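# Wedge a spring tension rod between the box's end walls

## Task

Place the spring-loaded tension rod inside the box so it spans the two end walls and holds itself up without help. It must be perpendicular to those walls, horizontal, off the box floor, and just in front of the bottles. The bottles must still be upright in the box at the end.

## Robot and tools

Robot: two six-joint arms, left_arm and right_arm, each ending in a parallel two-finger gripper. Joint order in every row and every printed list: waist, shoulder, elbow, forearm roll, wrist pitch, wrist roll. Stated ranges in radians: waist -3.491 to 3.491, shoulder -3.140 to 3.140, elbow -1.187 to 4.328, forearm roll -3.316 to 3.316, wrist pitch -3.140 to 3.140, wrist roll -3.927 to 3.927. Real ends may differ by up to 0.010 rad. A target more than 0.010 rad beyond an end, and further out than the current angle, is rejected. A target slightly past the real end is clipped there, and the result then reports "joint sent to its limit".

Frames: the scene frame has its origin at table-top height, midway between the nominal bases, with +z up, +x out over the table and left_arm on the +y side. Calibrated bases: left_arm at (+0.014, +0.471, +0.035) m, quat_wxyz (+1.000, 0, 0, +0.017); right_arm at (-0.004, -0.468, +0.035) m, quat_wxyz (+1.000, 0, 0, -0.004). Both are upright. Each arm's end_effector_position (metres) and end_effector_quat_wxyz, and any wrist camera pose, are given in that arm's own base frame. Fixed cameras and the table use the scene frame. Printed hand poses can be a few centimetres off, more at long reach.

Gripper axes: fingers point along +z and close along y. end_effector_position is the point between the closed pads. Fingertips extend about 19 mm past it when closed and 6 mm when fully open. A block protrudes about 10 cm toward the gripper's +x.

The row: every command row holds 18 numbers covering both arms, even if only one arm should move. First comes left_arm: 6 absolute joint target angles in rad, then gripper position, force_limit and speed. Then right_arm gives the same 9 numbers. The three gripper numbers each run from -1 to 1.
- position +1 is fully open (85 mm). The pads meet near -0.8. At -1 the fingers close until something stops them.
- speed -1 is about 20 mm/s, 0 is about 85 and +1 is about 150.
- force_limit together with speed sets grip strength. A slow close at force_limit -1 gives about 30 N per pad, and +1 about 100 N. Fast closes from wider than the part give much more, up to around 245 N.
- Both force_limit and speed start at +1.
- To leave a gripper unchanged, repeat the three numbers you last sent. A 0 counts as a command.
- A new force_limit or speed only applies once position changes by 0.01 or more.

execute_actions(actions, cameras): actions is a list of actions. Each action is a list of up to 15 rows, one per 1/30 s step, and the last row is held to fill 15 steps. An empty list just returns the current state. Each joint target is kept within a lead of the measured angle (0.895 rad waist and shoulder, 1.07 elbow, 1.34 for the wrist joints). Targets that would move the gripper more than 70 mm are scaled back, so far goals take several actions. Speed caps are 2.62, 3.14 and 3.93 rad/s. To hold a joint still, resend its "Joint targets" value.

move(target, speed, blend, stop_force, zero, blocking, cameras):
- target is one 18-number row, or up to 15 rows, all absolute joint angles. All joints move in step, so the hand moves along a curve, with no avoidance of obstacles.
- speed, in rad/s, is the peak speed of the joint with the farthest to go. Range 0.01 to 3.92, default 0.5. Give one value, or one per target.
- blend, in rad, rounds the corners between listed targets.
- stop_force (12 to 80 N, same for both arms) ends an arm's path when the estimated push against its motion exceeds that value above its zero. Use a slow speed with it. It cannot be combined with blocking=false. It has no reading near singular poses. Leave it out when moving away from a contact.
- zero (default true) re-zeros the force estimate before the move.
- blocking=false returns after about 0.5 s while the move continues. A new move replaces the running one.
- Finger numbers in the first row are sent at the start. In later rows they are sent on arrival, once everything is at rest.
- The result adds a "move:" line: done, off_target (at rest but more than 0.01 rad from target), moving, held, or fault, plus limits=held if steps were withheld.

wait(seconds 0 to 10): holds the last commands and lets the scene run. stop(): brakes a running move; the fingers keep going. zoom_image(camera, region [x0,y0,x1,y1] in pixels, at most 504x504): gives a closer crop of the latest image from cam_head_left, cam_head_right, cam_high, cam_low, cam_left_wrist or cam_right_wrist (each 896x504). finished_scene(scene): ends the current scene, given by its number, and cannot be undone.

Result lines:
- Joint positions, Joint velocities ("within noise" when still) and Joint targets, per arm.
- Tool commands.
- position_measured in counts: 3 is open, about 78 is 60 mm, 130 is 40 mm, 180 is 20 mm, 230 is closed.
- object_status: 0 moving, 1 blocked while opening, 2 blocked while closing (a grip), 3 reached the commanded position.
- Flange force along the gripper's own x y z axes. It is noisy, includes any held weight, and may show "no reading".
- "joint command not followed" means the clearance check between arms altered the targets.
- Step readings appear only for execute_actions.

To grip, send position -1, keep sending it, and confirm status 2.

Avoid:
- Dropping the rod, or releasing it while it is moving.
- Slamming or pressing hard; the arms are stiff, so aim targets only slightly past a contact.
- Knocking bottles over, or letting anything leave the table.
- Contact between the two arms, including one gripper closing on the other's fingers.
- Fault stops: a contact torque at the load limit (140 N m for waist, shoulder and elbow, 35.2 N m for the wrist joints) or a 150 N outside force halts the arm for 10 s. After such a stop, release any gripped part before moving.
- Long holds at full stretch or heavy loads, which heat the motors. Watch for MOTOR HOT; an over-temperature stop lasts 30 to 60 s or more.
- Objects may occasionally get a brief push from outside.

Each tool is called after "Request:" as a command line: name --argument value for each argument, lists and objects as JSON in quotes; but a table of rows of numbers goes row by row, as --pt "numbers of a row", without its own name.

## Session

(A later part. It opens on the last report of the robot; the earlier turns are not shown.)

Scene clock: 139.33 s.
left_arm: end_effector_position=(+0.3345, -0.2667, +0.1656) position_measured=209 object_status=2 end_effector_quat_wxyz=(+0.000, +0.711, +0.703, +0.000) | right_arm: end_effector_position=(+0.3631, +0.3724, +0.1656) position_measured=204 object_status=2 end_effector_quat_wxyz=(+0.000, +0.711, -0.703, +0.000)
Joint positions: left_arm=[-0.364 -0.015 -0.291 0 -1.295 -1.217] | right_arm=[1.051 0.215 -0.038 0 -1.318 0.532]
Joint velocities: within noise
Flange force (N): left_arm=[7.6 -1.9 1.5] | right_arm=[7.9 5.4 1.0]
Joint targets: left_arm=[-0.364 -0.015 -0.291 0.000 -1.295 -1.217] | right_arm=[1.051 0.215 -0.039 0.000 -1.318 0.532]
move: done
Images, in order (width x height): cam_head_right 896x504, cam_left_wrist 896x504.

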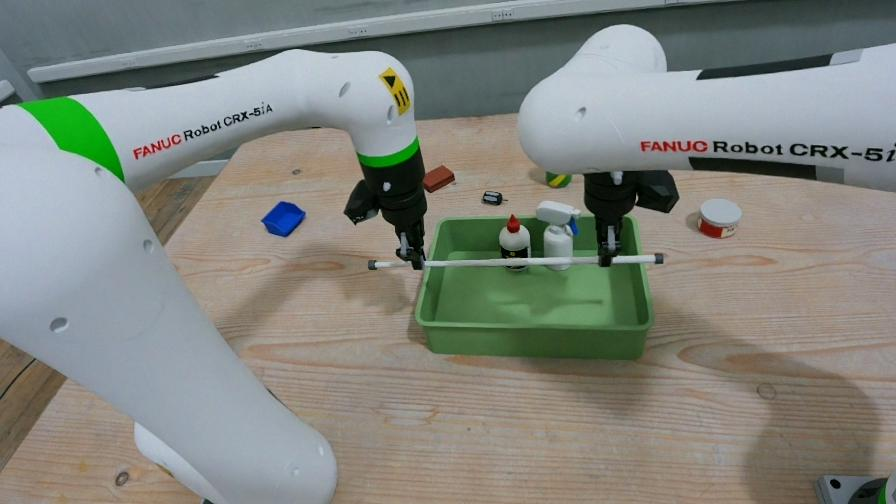

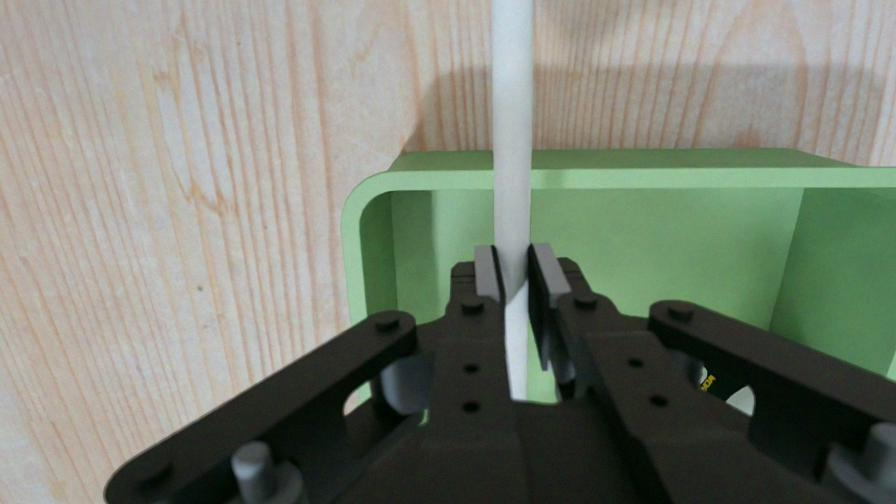

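Request:
move --target '[-0.3644,-0.0152,-0.2906,0,-1.2954,-1.2166,-0.3,0.5,-1,1.0507,0.2145,-0.0385,0,-1.3178,0.5323,-0.98,0.5,-1]' --speed 0.1 --cameras '["cam_head_right","cam_left_wrist","cam_head_left"]'

Scene clock: 141.83 s.
left_arm: end_effector_position=(+0.3345, -0.2667, +0.1657) position_measured=167 object_status=0 end_effector_quat_wxyz=(+0.000, +0.711, +0.703, +0.000) | right_arm: end_effector_position=(+0.3631, +0.3724, +0.1656) position_measured=204 object_status=2 end_effector_quat_wxyz=(+0.000, +0.711, -0.703, +0.000)
Joint positions: left_arm=[-0.364 -0.015 -0.291 0 -1.295 -1.217] | right_arm=[1.051 0.215 -0.038 0 -1.318 0.532]
Joint velocities: within noise
Flange force (N): left_arm=[3.3 -2.0 0.6] | right_arm=[3.1 5.3 1.4]
Joint targets: left_arm=[-0.364 -0.015 -0.291 0.000 -1.295 -1.217] | right_arm=[1.051 0.215 -0.039 0.000 -1.318 0.532]
move: done
Images, in order (width x height): cam_head_left 896x504, cam_head_right 896x504, cam_left_wrist 896x504.

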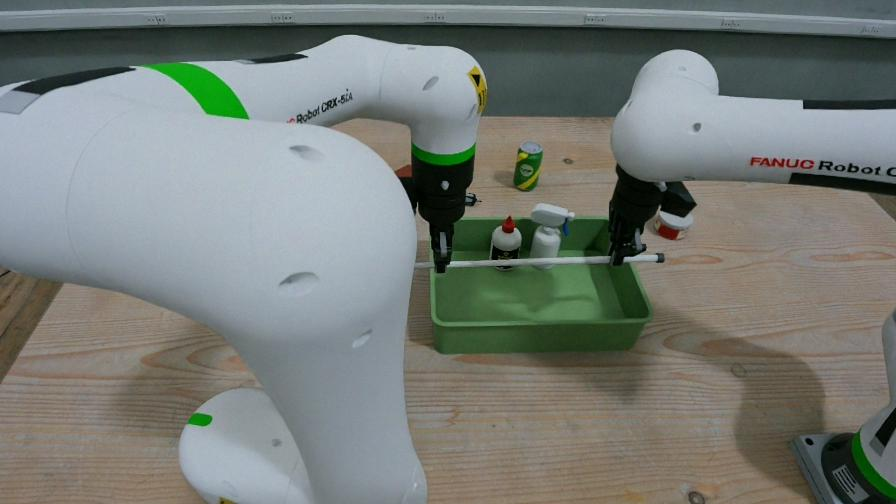

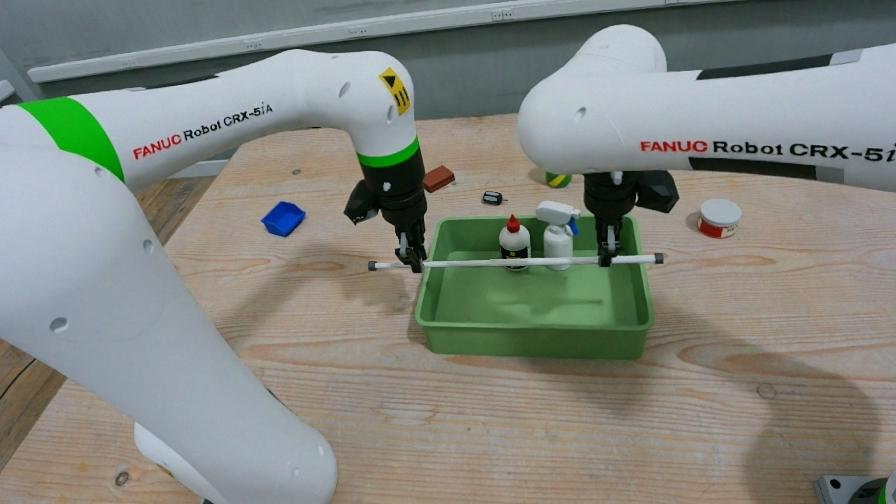

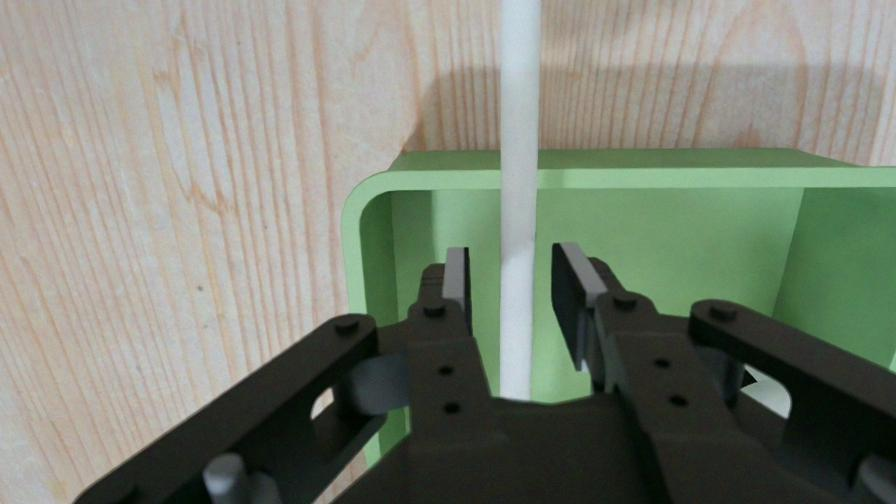

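Request:
move --target '[-0.2914,-0.0612,-0.3349,0,-1.2971,-1.2896,-0.3,0.5,-1,1.0507,0.2145,-0.0385,0,-1.3178,0.5323,-0.98,0.5,-1]' --speed 0.1 --cameras '["cam_head_right","cam_left_wrist"]'

Request:
zoom_image --camera "cam_head_right" --region '[350, 180, 680, 370]'

Scene clock: 144.73 s.
left_arm: end_effector_position=(+0.3352, -0.2363, +0.1656) position_measured=167 object_status=3 end_effector_quat_wxyz=(+0.000, +0.711, +0.703, +0.000) | right_arm: end_effector_position=(+0.3631, +0.3724, +0.1656) position_measured=204 object_status=2 end_effector_quat_wxyz=(+0.000, +0.711, -0.703, +0.000)
Joint positions: left_arm=[-0.291 -0.061 -0.335 0 -1.297 -1.29] | right_arm=[1.051 0.215 -0.038 0 -1.318 0.532]
Joint velocities: within noise
Flange force (N): left_arm=[2.3 -2.1 1.0] | right_arm=[3.3 5.0 0.7]
Joint targets: left_arm=[-0.291 -0.061 -0.335 0.000 -1.297 -1.290] | right_arm=[1.051 0.215 -0.039 0.000 -1.318 0.532]
move: done
Images, in order (width x height): cam_head_right 896x504, cam_left_wrist 896x504.

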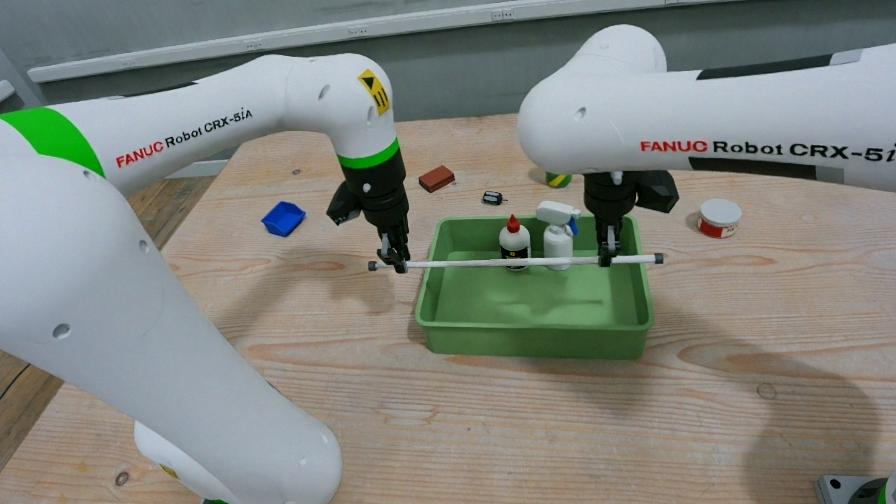

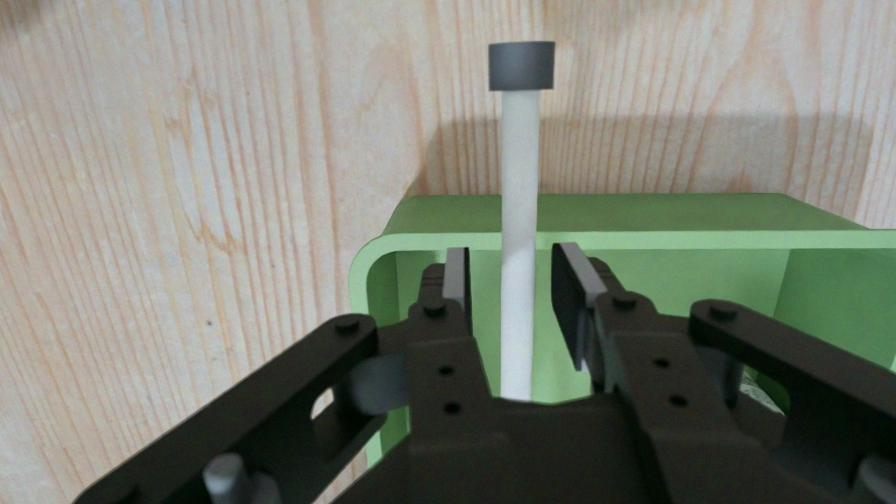

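Scaled by 1.527 from the camera's 896x504 image, which has a finer 1280x720 frame.

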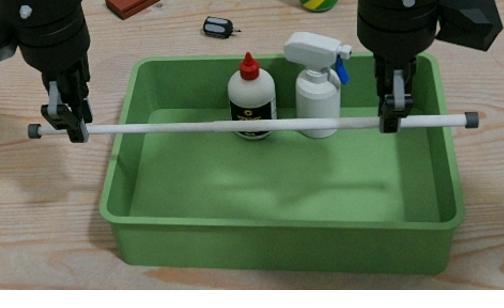

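Request:
move --target '[-0.2914,-0.0612,-0.3349,0,-1.2971,-1.2896,-1,0.5,-1,1.0507,0.2145,-0.0385,0,-1.3178,0.5323,-0.98,0.5,-1]' --speed 0.1 --cameras '["cam_left_wrist"]'

Scene clock: 148.00 s.
left_arm: end_effector_position=(+0.3352, -0.2363, +0.1656) position_measured=230 object_status=0 end_effector_quat_wxyz=(+0.000, +0.711, +0.703, +0.000) | right_arm: end_effector_position=(+0.3631, +0.3724, +0.1656) position_measured=204 object_status=2 end_effector_quat_wxyz=(+0.000, +0.711, -0.703, +0.000)
Joint positions: left_arm=[-0.291 -0.061 -0.335 0 -1.297 -1.29] | right_arm=[1.051 0.215 -0.038 0 -1.318 0.532]
Joint velocities: within noise
Flange force (N): left_arm=[2.9 -2.1 0.9] | right_arm=[3.8 5.7 1.3]
Joint targets: left_arm=[-0.291 -0.061 -0.335 0.000 -1.297 -1.290] | right_arm=[1.051 0.215 -0.039 0.000 -1.318 0.532]
move: done
Images, in order (width x height): cam_left_wrist 896x504.

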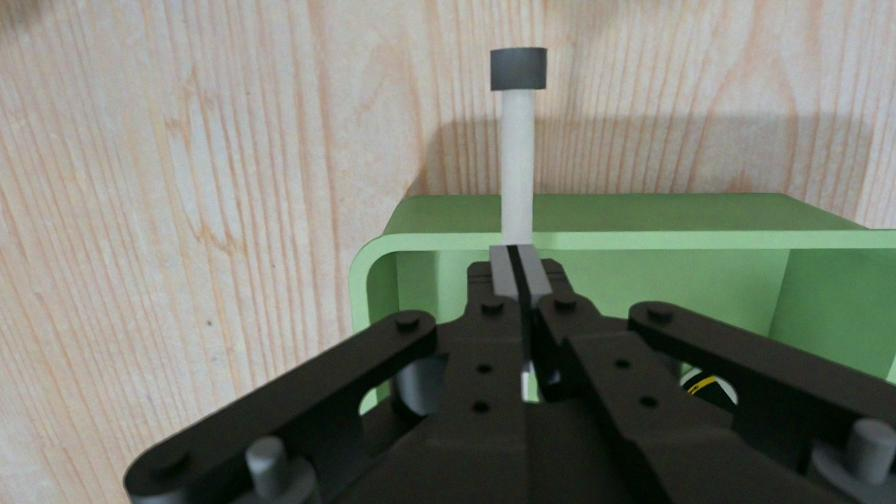

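Request:
move --target '[-0.2914,-0.0612,-0.3349,0,-1.2971,-1.2896,-0.2,0.5,-1,1.0507,0.2145,-0.0385,0,-1.3178,0.5323,-0.98,0.5,-1]' --speed 0.1 --cameras '["cam_left_wrist","cam_head_right"]'

Request:
zoom_image --camera "cam_head_right" --region '[350, 180, 680, 370]'

Scene clock: 152.37 s.
left_arm: end_effector_position=(+0.3352, -0.2363, +0.1656) position_measured=154 object_status=0 end_effector_quat_wxyz=(+0.000, +0.711, +0.703, +0.000) | right_arm: end_effector_position=(+0.3631, +0.3724, +0.1656) position_measured=204 object_status=2 end_effector_quat_wxyz=(+0.000, +0.711, -0.703, +0.000)
Joint positions: left_arm=[-0.291 -0.061 -0.335 0 -1.297 -1.29] | right_arm=[1.051 0.215 -0.039 0 -1.318 0.532]
Joint velocities: within noise
Flange force (N): left_arm=[2.4 -1.8 0.7] | right_arm=[3.5 5.1 1.4]
Joint targets: left_arm=[-0.291 -0.061 -0.335 0.000 -1.297 -1.290] | right_arm=[1.051 0.215 -0.039 0.000 -1.318 0.532]
move: done
Images, in order (width x height): cam_head_right 896x504, cam_left_wrist 896x504.

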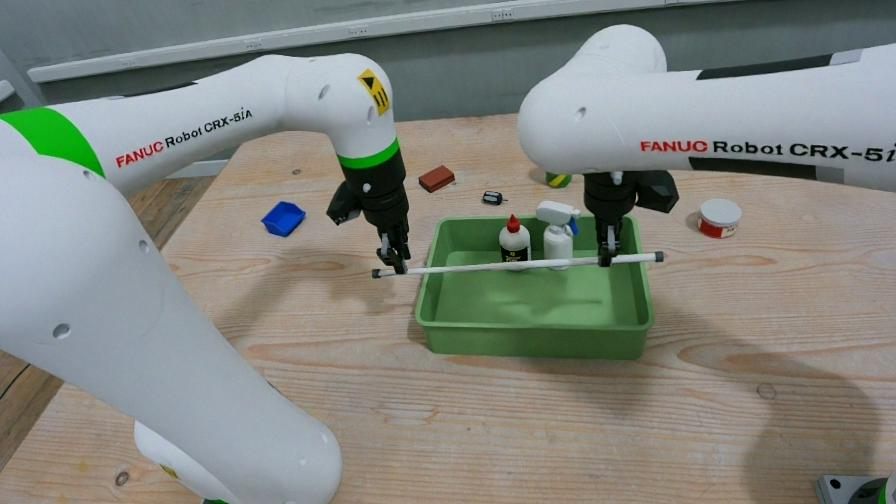

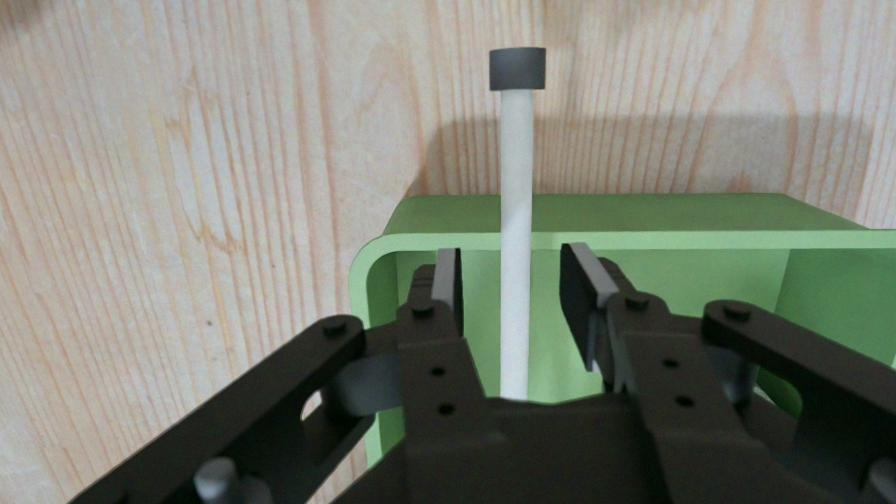

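Scaled by 1.527 from the camera's 896x504 image, which has a finer 1280x720 frame.

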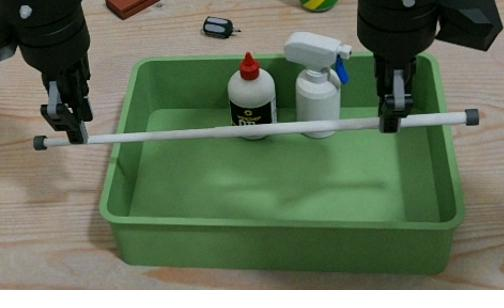

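Request:
move --target '[-0.2914,-0.0444,-0.3724,0,-1.2428,-1.2896,-0.2,0.5,-1,1.0507,0.2145,-0.0385,0,-1.3178,0.5323,-0.98,0.5,-1]' --speed 0.04 --cameras '["cam_left_wrist","cam_head_right"]'

Request:
zoom_image --camera "cam_head_right" --region '[350, 180, 680, 370]'

Scene clock: 156.60 s.
left_arm: end_effector_position=(+0.3351, -0.2362, +0.1437) position_measured=154 object_status=3 end_effector_quat_wxyz=(+0.000, +0.711, +0.703, +0.000) | right_arm: end_effector_position=(+0.3631, +0.3724, +0.1656) position_measured=204 object_status=2 end_effector_quat_wxyz=(+0.000, +0.711, -0.703, +0.000)
Joint positions: left_arm=[-0.291 -0.044 -0.372 0 -1.243 -1.29] | right_arm=[1.051 0.215 -0.039 0 -1.318 0.532]
Joint velocities: within noise
Flange force (N): left_arm=[3.2 -2.3 1.0] | right_arm=[3.8 5.1 1.9]
Joint targets: left_arm=[-0.291 -0.044 -0.372 0.000 -1.243 -1.290] | right_arm=[1.051 0.215 -0.039 0.000 -1.318 0.532]
move: done
Images, in order (width x height): cam_head_right 896x504, cam_left_wrist 896x504.

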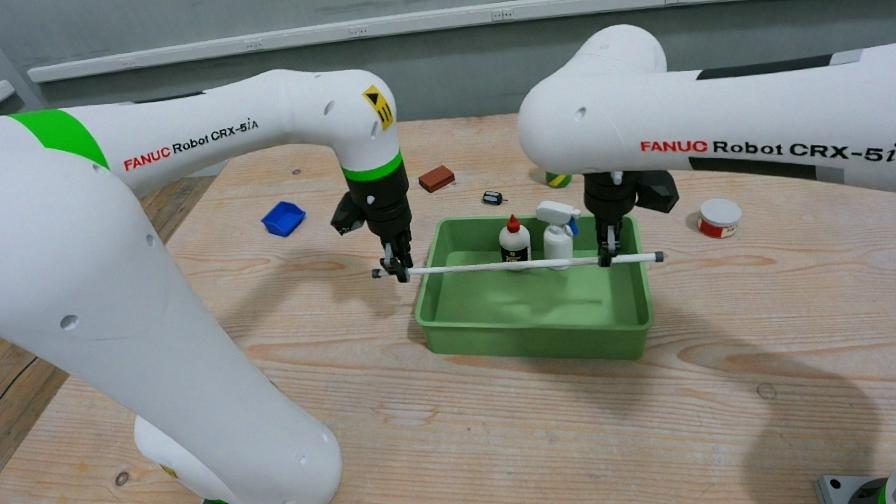

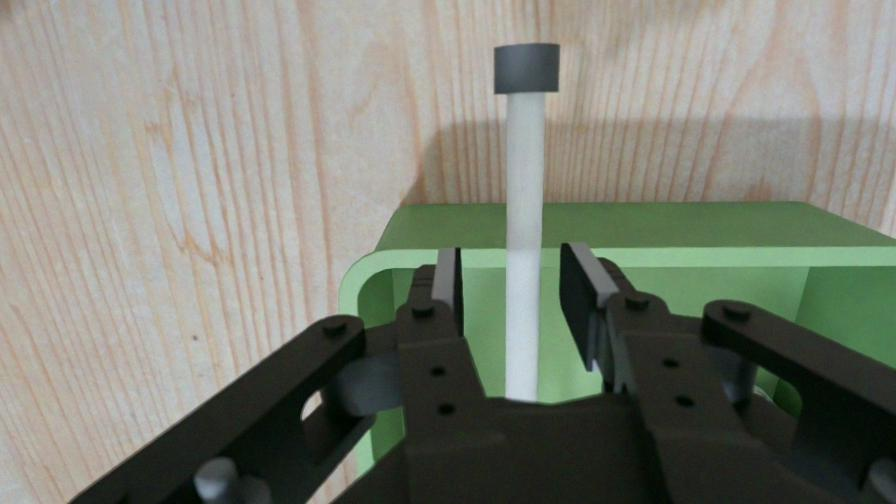

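Scaled by 1.527 from the camera's 896x504 image, which has a finer 1280x720 frame.

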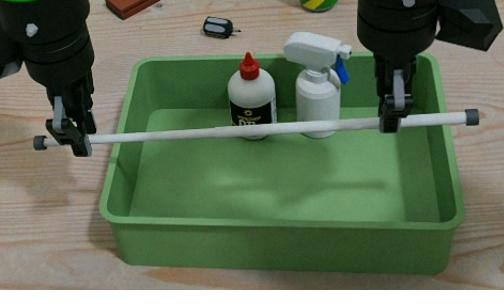

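Request:
move --target '[-0.2914,-0.0382,-0.3838,0,-1.2252,-1.2896,-0.2,0.5,-1,1.0507,0.2145,-0.0385,0,-1.3178,0.5323,-0.98,0.5,-1]' --speed 0.03 --cameras '["cam_left_wrist"]'

Request:
zoom_image --camera "cam_left_wrist" --region '[392, 0, 672, 400]'

Scene clock: 158.77 s.
left_arm: end_effector_position=(+0.3352, -0.2363, +0.1367) position_measured=154 object_status=3 end_effector_quat_wxyz=(+0.000, +0.711, +0.703, +0.000) | right_arm: end_effector_position=(+0.3631, +0.3724, +0.1656) position_measured=204 object_status=2 end_effector_quat_wxyz=(+0.000, +0.711, -0.703, +0.000)
Joint positions: left_arm=[-0.291 -0.038 -0.384 0 -1.225 -1.29] | right_arm=[1.051 0.215 -0.039 0 -1.318 0.532]
Joint velocities: within noise
Flange force (N): left_arm=[3.5 -2.2 1.1] | right_arm=[2.9 4.7 1.4]
Joint targets: left_arm=[-0.291 -0.038 -0.384 0.000 -1.225 -1.290] | right_arm=[1.051 0.215 -0.039 0.000 -1.318 0.532]
move: done
Images, in order (width x height): cam_left_wrist 896x504.

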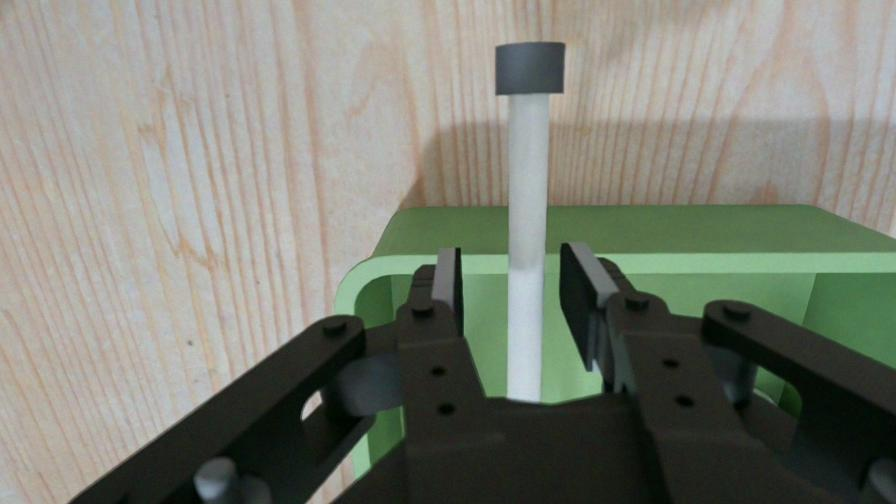

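Scaled by 1.260 from the camera's 896x504 image, which has a finer 1280x720 frame.

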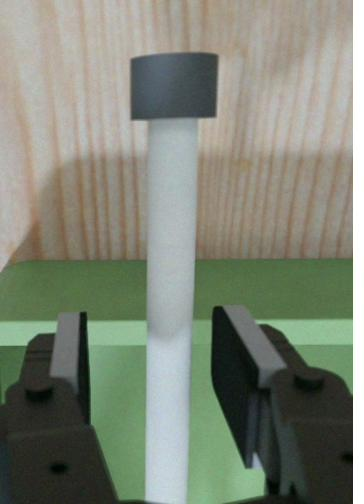

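Request:
move --target '[-0.2914,-0.0346,-0.3903,0,-1.2151,-1.2896,-0.2,0.5,-1,1.0507,0.2145,-0.0385,0,-1.3178,0.5323,-0.98,0.5,-1]' --speed 0.03 --cameras '["cam_left_wrist"]'

Request:
move --target '[-0.2914,-0.0346,-0.3903,0,-1.2151,-1.2896,-1,-0.5,-1,1.0507,0.2145,-0.0385,0,-1.3178,0.5323,-0.98,0.5,-1]' --speed 0.03 --cameras '["cam_left_wrist","cam_head_right"]'

Scene clock: 161.33 s.
left_arm: end_effector_position=(+0.3352, -0.2362, +0.1326) position_measured=154 object_status=3 end_effector_quat_wxyz=(+0.000, +0.711, +0.703, +0.000) | right_arm: end_effector_position=(+0.3631, +0.3724, +0.1656) position_measured=204 object_status=2 end_effector_quat_wxyz=(+0.000, +0.711, -0.703, +0.000)
Joint positions: left_arm=[-0.291 -0.035 -0.39 0 -1.215 -1.29] | right_arm=[1.051 0.215 -0.039 0 -1.318 0.532]
Joint velocities: within noise
Flange force (N): left_arm=[2.8 -1.6 0.9] | right_arm=[3.8 5.5 1.6]
Joint targets: left_arm=[-0.291 -0.035 -0.390 0.000 -1.215 -1.290] | right_arm=[1.051 0.215 -0.039 0.000 -1.318 0.532]
move: done
Images, in order (width x height): cam_left_wrist 896x504.

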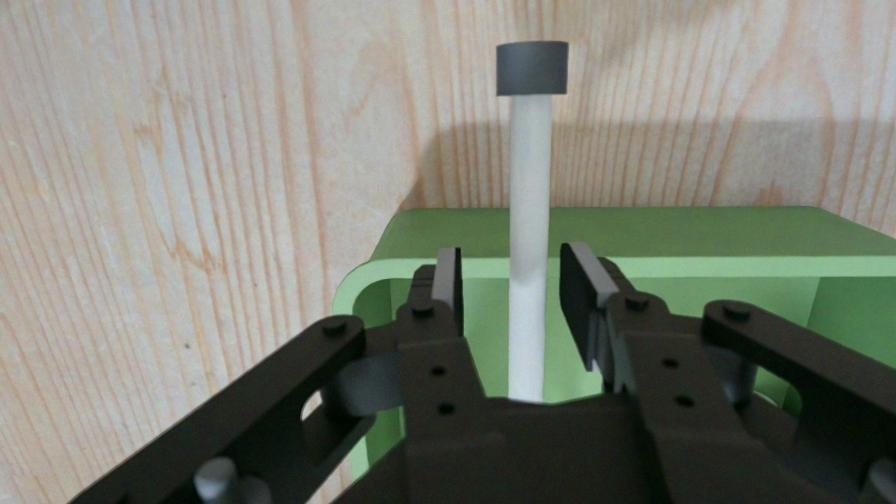

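Scene clock: 162.60 s.
left_arm: end_effector_position=(+0.3352, -0.2362, +0.1326) position_measured=206 object_status=0 end_effector_quat_wxyz=(+0.000, +0.711, +0.703, +0.000) | right_arm: end_effector_position=(+0.3631, +0.3724, +0.1656) position_measured=204 object_status=2 end_effector_quat_wxyz=(+0.000, +0.711, -0.703, +0.000)
Joint positions: left_arm=[-0.291 -0.035 -0.39 0 -1.215 -1.29] | right_arm=[1.051 0.215 -0.039 0 -1.318 0.532]
Joint velocities: within noise
Flange force (N): left_arm=[3.5 -1.1 1.1] | right_arm=[4.6 7.2 1.6]
Joint targets: left_arm=[-0.291 -0.035 -0.390 0.000 -1.215 -1.290] | right_arm=[1.051 0.215 -0.039 0.000 -1.318 0.532]
move: done
Images, in order (width x height): cam_head_right 896x504, cam_left_wrist 896x504.

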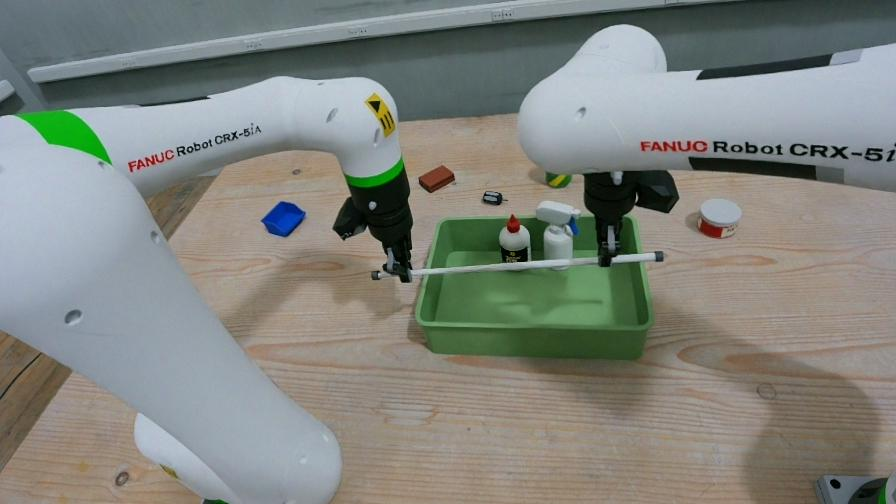

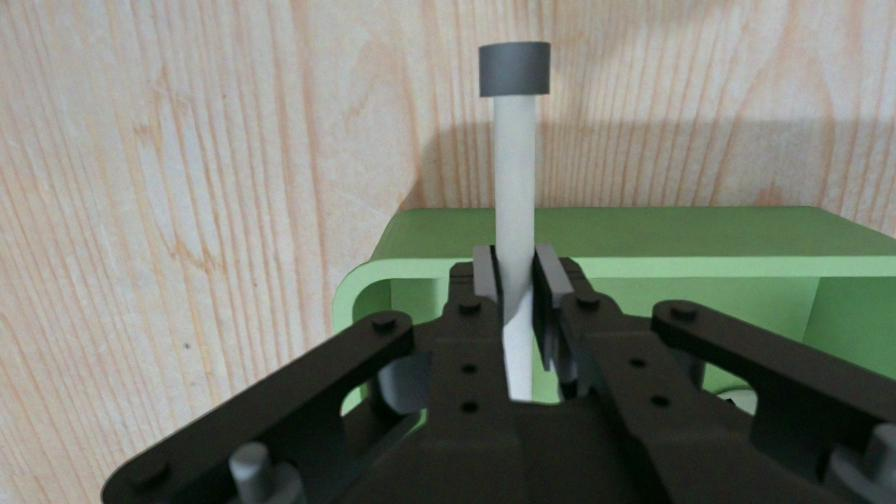

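Request:
move --target '[-0.2914,-0.0346,-0.3903,0,-1.2151,-1.2896,-0.98,0.5,-1,1.0507,0.2145,-0.0385,0,-1.3178,0.5323,-0.98,0.5,-1]' --speed 0.03 --cameras '[]'

Request:
move --target '[-0.2914,-0.0554,-0.3488,0,-1.2774,-1.2896,-0.98,0.5,-1,1.0507,0.2145,-0.0385,0,-1.3178,0.5323,-0.98,0.5,-1]' --speed 0.05

Request:
zoom_image --camera "cam_head_right" --region '[350, 180, 680, 370]'

Request:
zoom_image --camera "cam_low" --region '[330, 150, 500, 270]'

Scene clock: 167.23 s.
left_arm: end_effector_position=(+0.3352, -0.2362, +0.1326) position_measured=208 object_status=2 end_effector_quat_wxyz=(+0.000, +0.711, +0.703, +0.000) | right_arm: end_effector_position=(+0.3631, +0.3724, +0.1656) position_measured=204 object_status=2 end_effector_quat_wxyz=(+0.000, +0.711, -0.703, +0.000)
Joint positions: left_arm=[-0.291 -0.035 -0.39 0 -1.215 -1.29] | right_arm=[1.051 0.215 -0.039 0 -1.318 0.532]
Joint velocities: within noise
Flange force (N): left_arm=[3.3 -1.7 0.9] | right_arm=[4.1 6.5 1.4]
Joint targets: left_arm=[-0.291 -0.035 -0.390 0.000 -1.215 -1.290] | right_arm=[1.051 0.215 -0.039 0.000 -1.318 0.532]
move: done
No camera images: "cameras" was empty.

Scene clock: 168.73 s.
left_arm: end_effector_position=(+0.3352, -0.2363, +0.1576) position_measured=208 object_status=2 end_effector_quat_wxyz=(+0.000, +0.711, +0.703, +0.000) | right_arm: end_effector_position=(+0.3631, +0.3724, +0.1656) position_measured=204 object_status=2 end_effector_quat_wxyz=(+0.000, +0.711, -0.703, +0.000)
Joint positions: left_arm=[-0.291 -0.055 -0.349 0 -1.277 -1.29] | right_arm=[1.051 0.215 -0.039 0 -1.318 0.532]
Joint velocities: within noise
Flange force (N): left_arm=[8.3 -2.0 3.3] | right_arm=[8.2 5.6 -1.1]
Joint targets: left_arm=[-0.291 -0.055 -0.349 0.000 -1.277 -1.290] | right_arm=[1.051 0.215 -0.039 0.000 -1.318 0.532]
move: done

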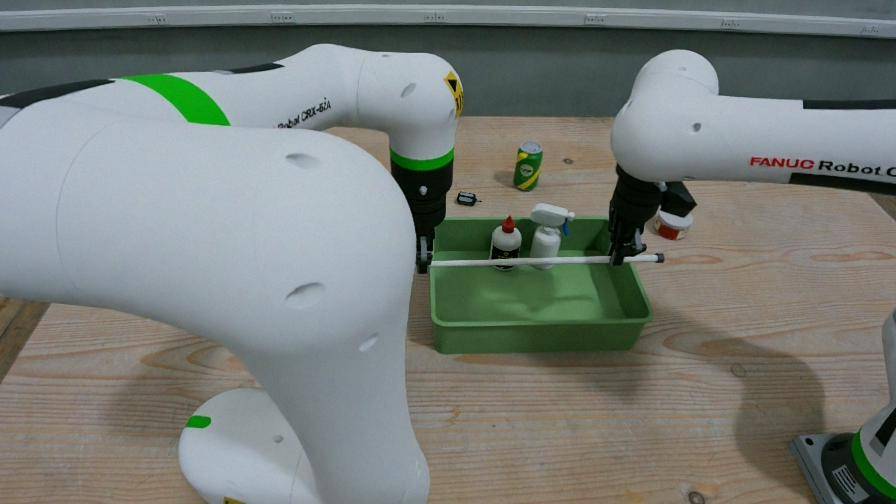

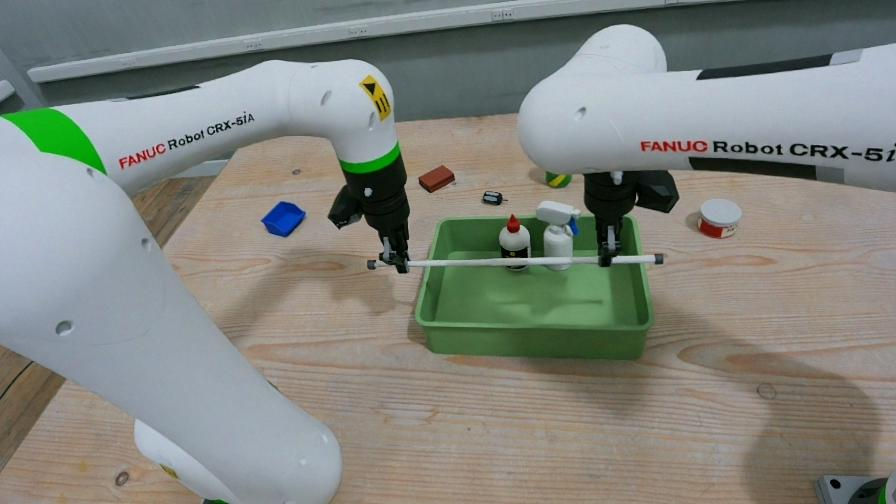

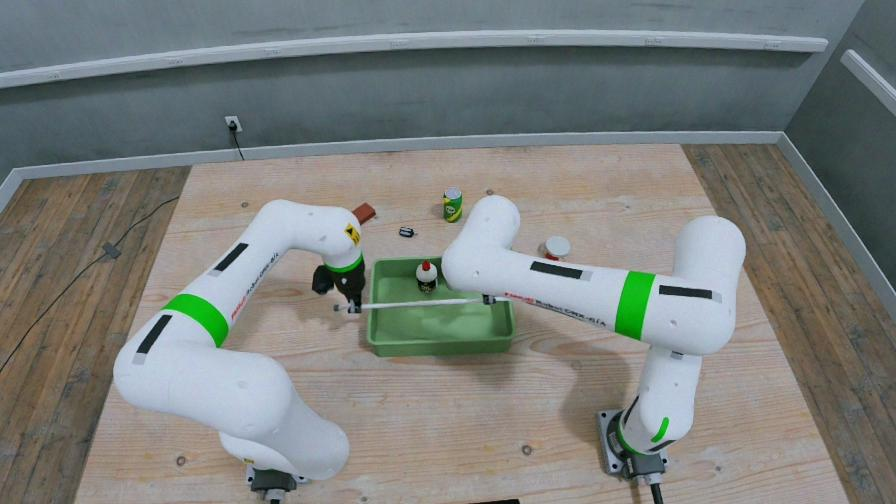

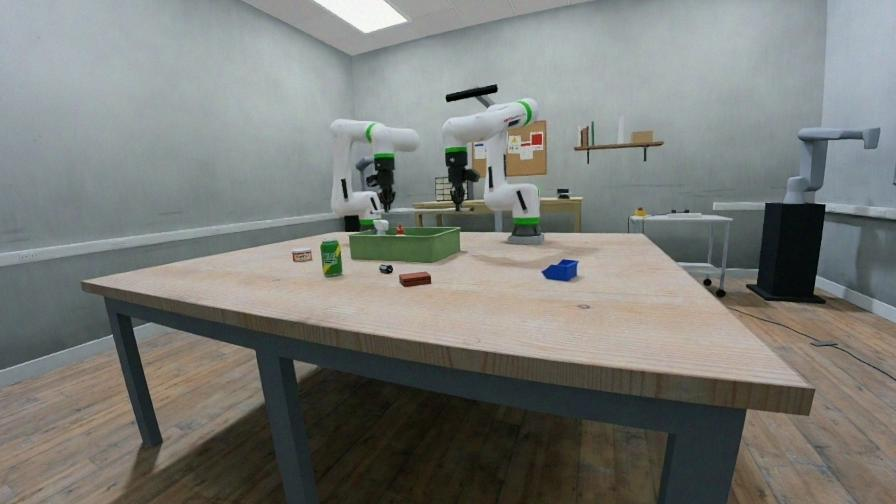

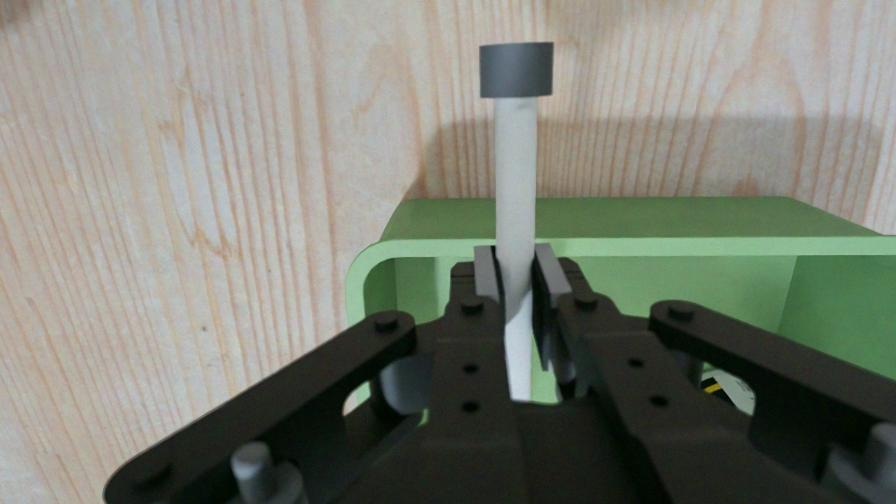

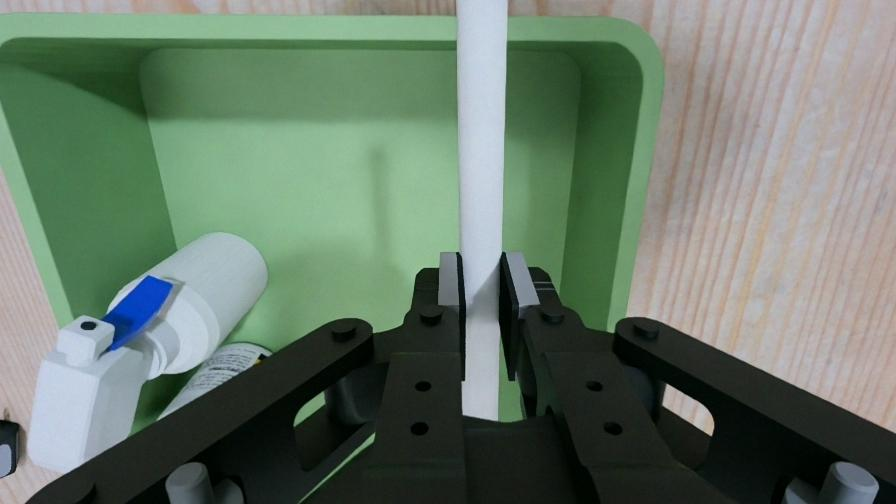

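Scaled by 1.527 from the camera's 896x504 image, which has a finer 1280x720 frame.

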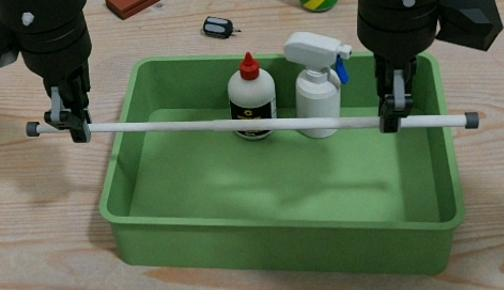

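Scaled by 2.965 from the camera's 896x504 image, which has a finer 1280x720 frame.

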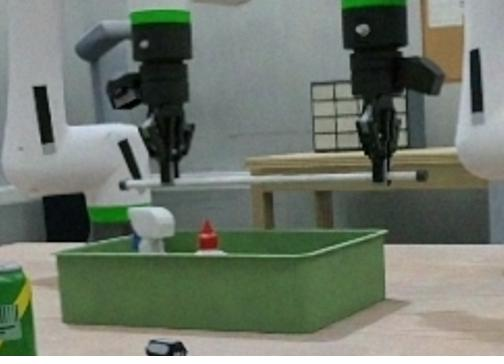

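Request:
move --target '[-0.2914,-0.0554,-0.3488,0,-1.2774,-1.2896,-0.98,0.5,-1,1.0507,0.2145,-0.0385,0,-1.3178,0.5323,-0.15,0.5,-1]' --speed 0.05 --cameras '["cam_head_right","cam_right_wrist"]'

Request:
zoom_image --camera "cam_head_right" --region '[350, 180, 680, 370]'

Scene clock: 180.13 s.
left_arm: end_effector_position=(+0.3352, -0.2363, +0.1577) position_measured=208 object_status=2 end_effector_quat_wxyz=(+0.000, +0.711, +0.703, +0.000) | right_arm: end_effector_position=(+0.3631, +0.3724, +0.1656) position_measured=148 object_status=0 end_effector_quat_wxyz=(+0.000, +0.711, -0.703, +0.000)
Joint positions: left_arm=[-0.291 -0.055 -0.349 0 -1.277 -1.29] | right_arm=[1.051 0.215 -0.039 0 -1.318 0.532]
Joint velocities: within noise
Flange force (N): left_arm=[2.7 -1.9 2.1] | right_arm=[3.4 5.2 0.7]
Joint targets: left_arm=[-0.291 -0.055 -0.349 0.000 -1.277 -1.290] | right_arm=[1.051 0.215 -0.039 0.000 -1.318 0.532]
move: done
Images, in order (width x height): cam_head_right 896x504, cam_right_wrist 896x504.

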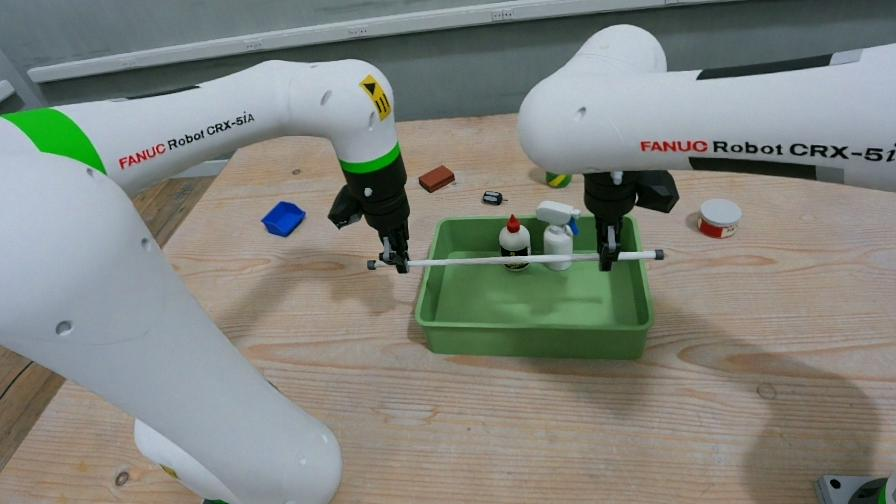

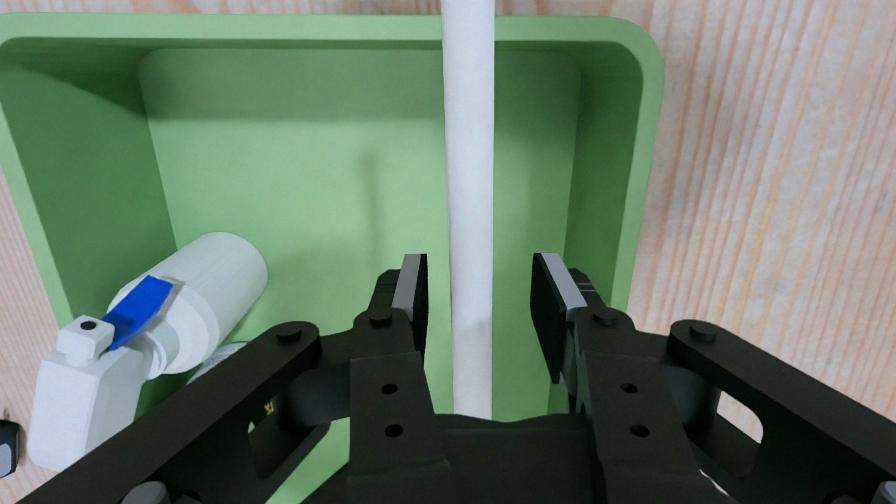

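Scaled by 1.527 from the camera's 896x504 image, which has a finer 1280x720 frame.

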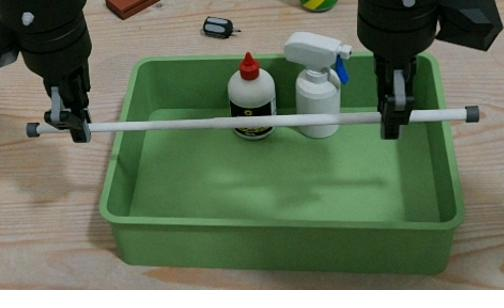

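Request:
move --target '[-0.2914,-0.0554,-0.3488,0,-1.2774,-1.2896,-0.98,0.5,-1,1.0185,0.1642,-0.0981,0,-1.3085,0.5645,-0.15,0.5,-1]' --speed 0.05 --cameras '["cam_head_right","cam_right_wrist"]'

Request:
zoom_image --camera "cam_head_right" --region '[350, 180, 680, 370]'

Scene clock: 183.13 s.
left_arm: end_effector_position=(+0.3352, -0.2363, +0.1576) position_measured=208 object_status=2 end_effector_quat_wxyz=(+0.000, +0.711, +0.703, +0.000) | right_arm: end_effector_position=(+0.3637, +0.3424, +0.1656) position_measured=148 object_status=3 end_effector_quat_wxyz=(+0.000, +0.711, -0.703, +0.000)
Joint positions: left_arm=[-0.291 -0.055 -0.349 0 -1.277 -1.29] | right_arm=[1.019 0.164 -0.098 0 -1.308 0.564]
Joint velocities: within noise
Flange force (N): left_arm=[3.3 -2.5 2.1] | right_arm=[2.8 4.8 0.6]
Joint targets: left_arm=[-0.291 -0.055 -0.349 0.000 -1.277 -1.290] | right_arm=[1.018 0.164 -0.098 0.000 -1.308 0.565]
move: done
Images, in order (width x height): cam_head_right 896x504, cam_right_wrist 896x504.

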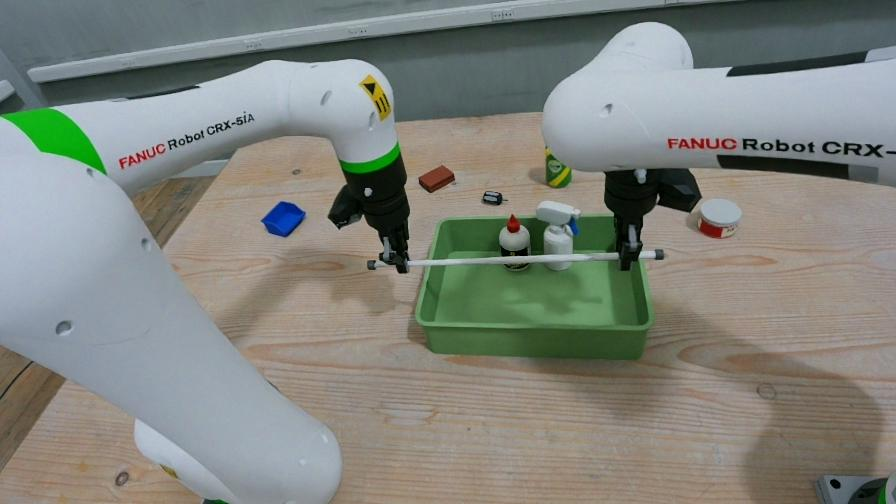

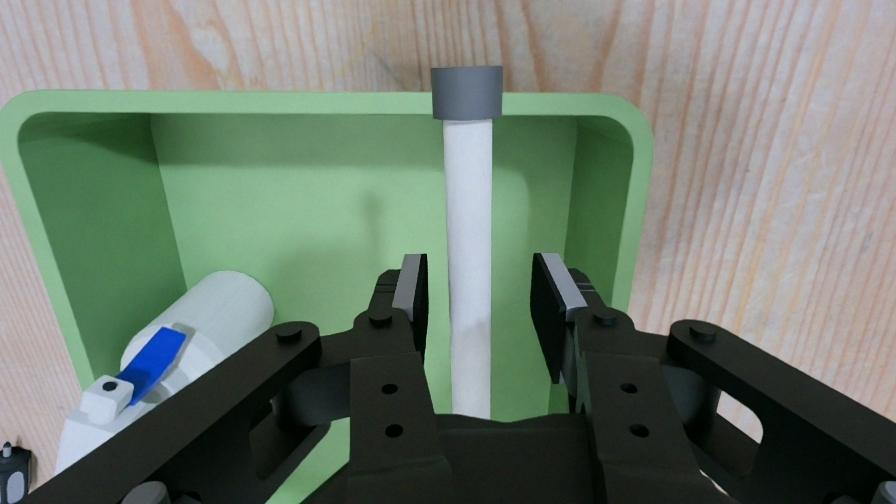

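Scaled by 1.527 from the camera's 896x504 image, which has a finer 1280x720 frame.

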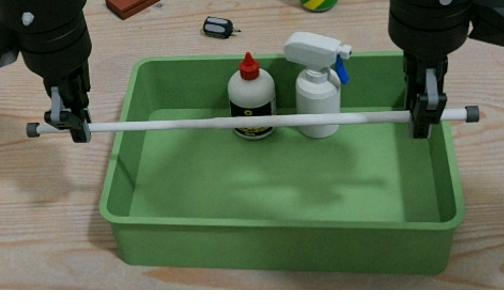

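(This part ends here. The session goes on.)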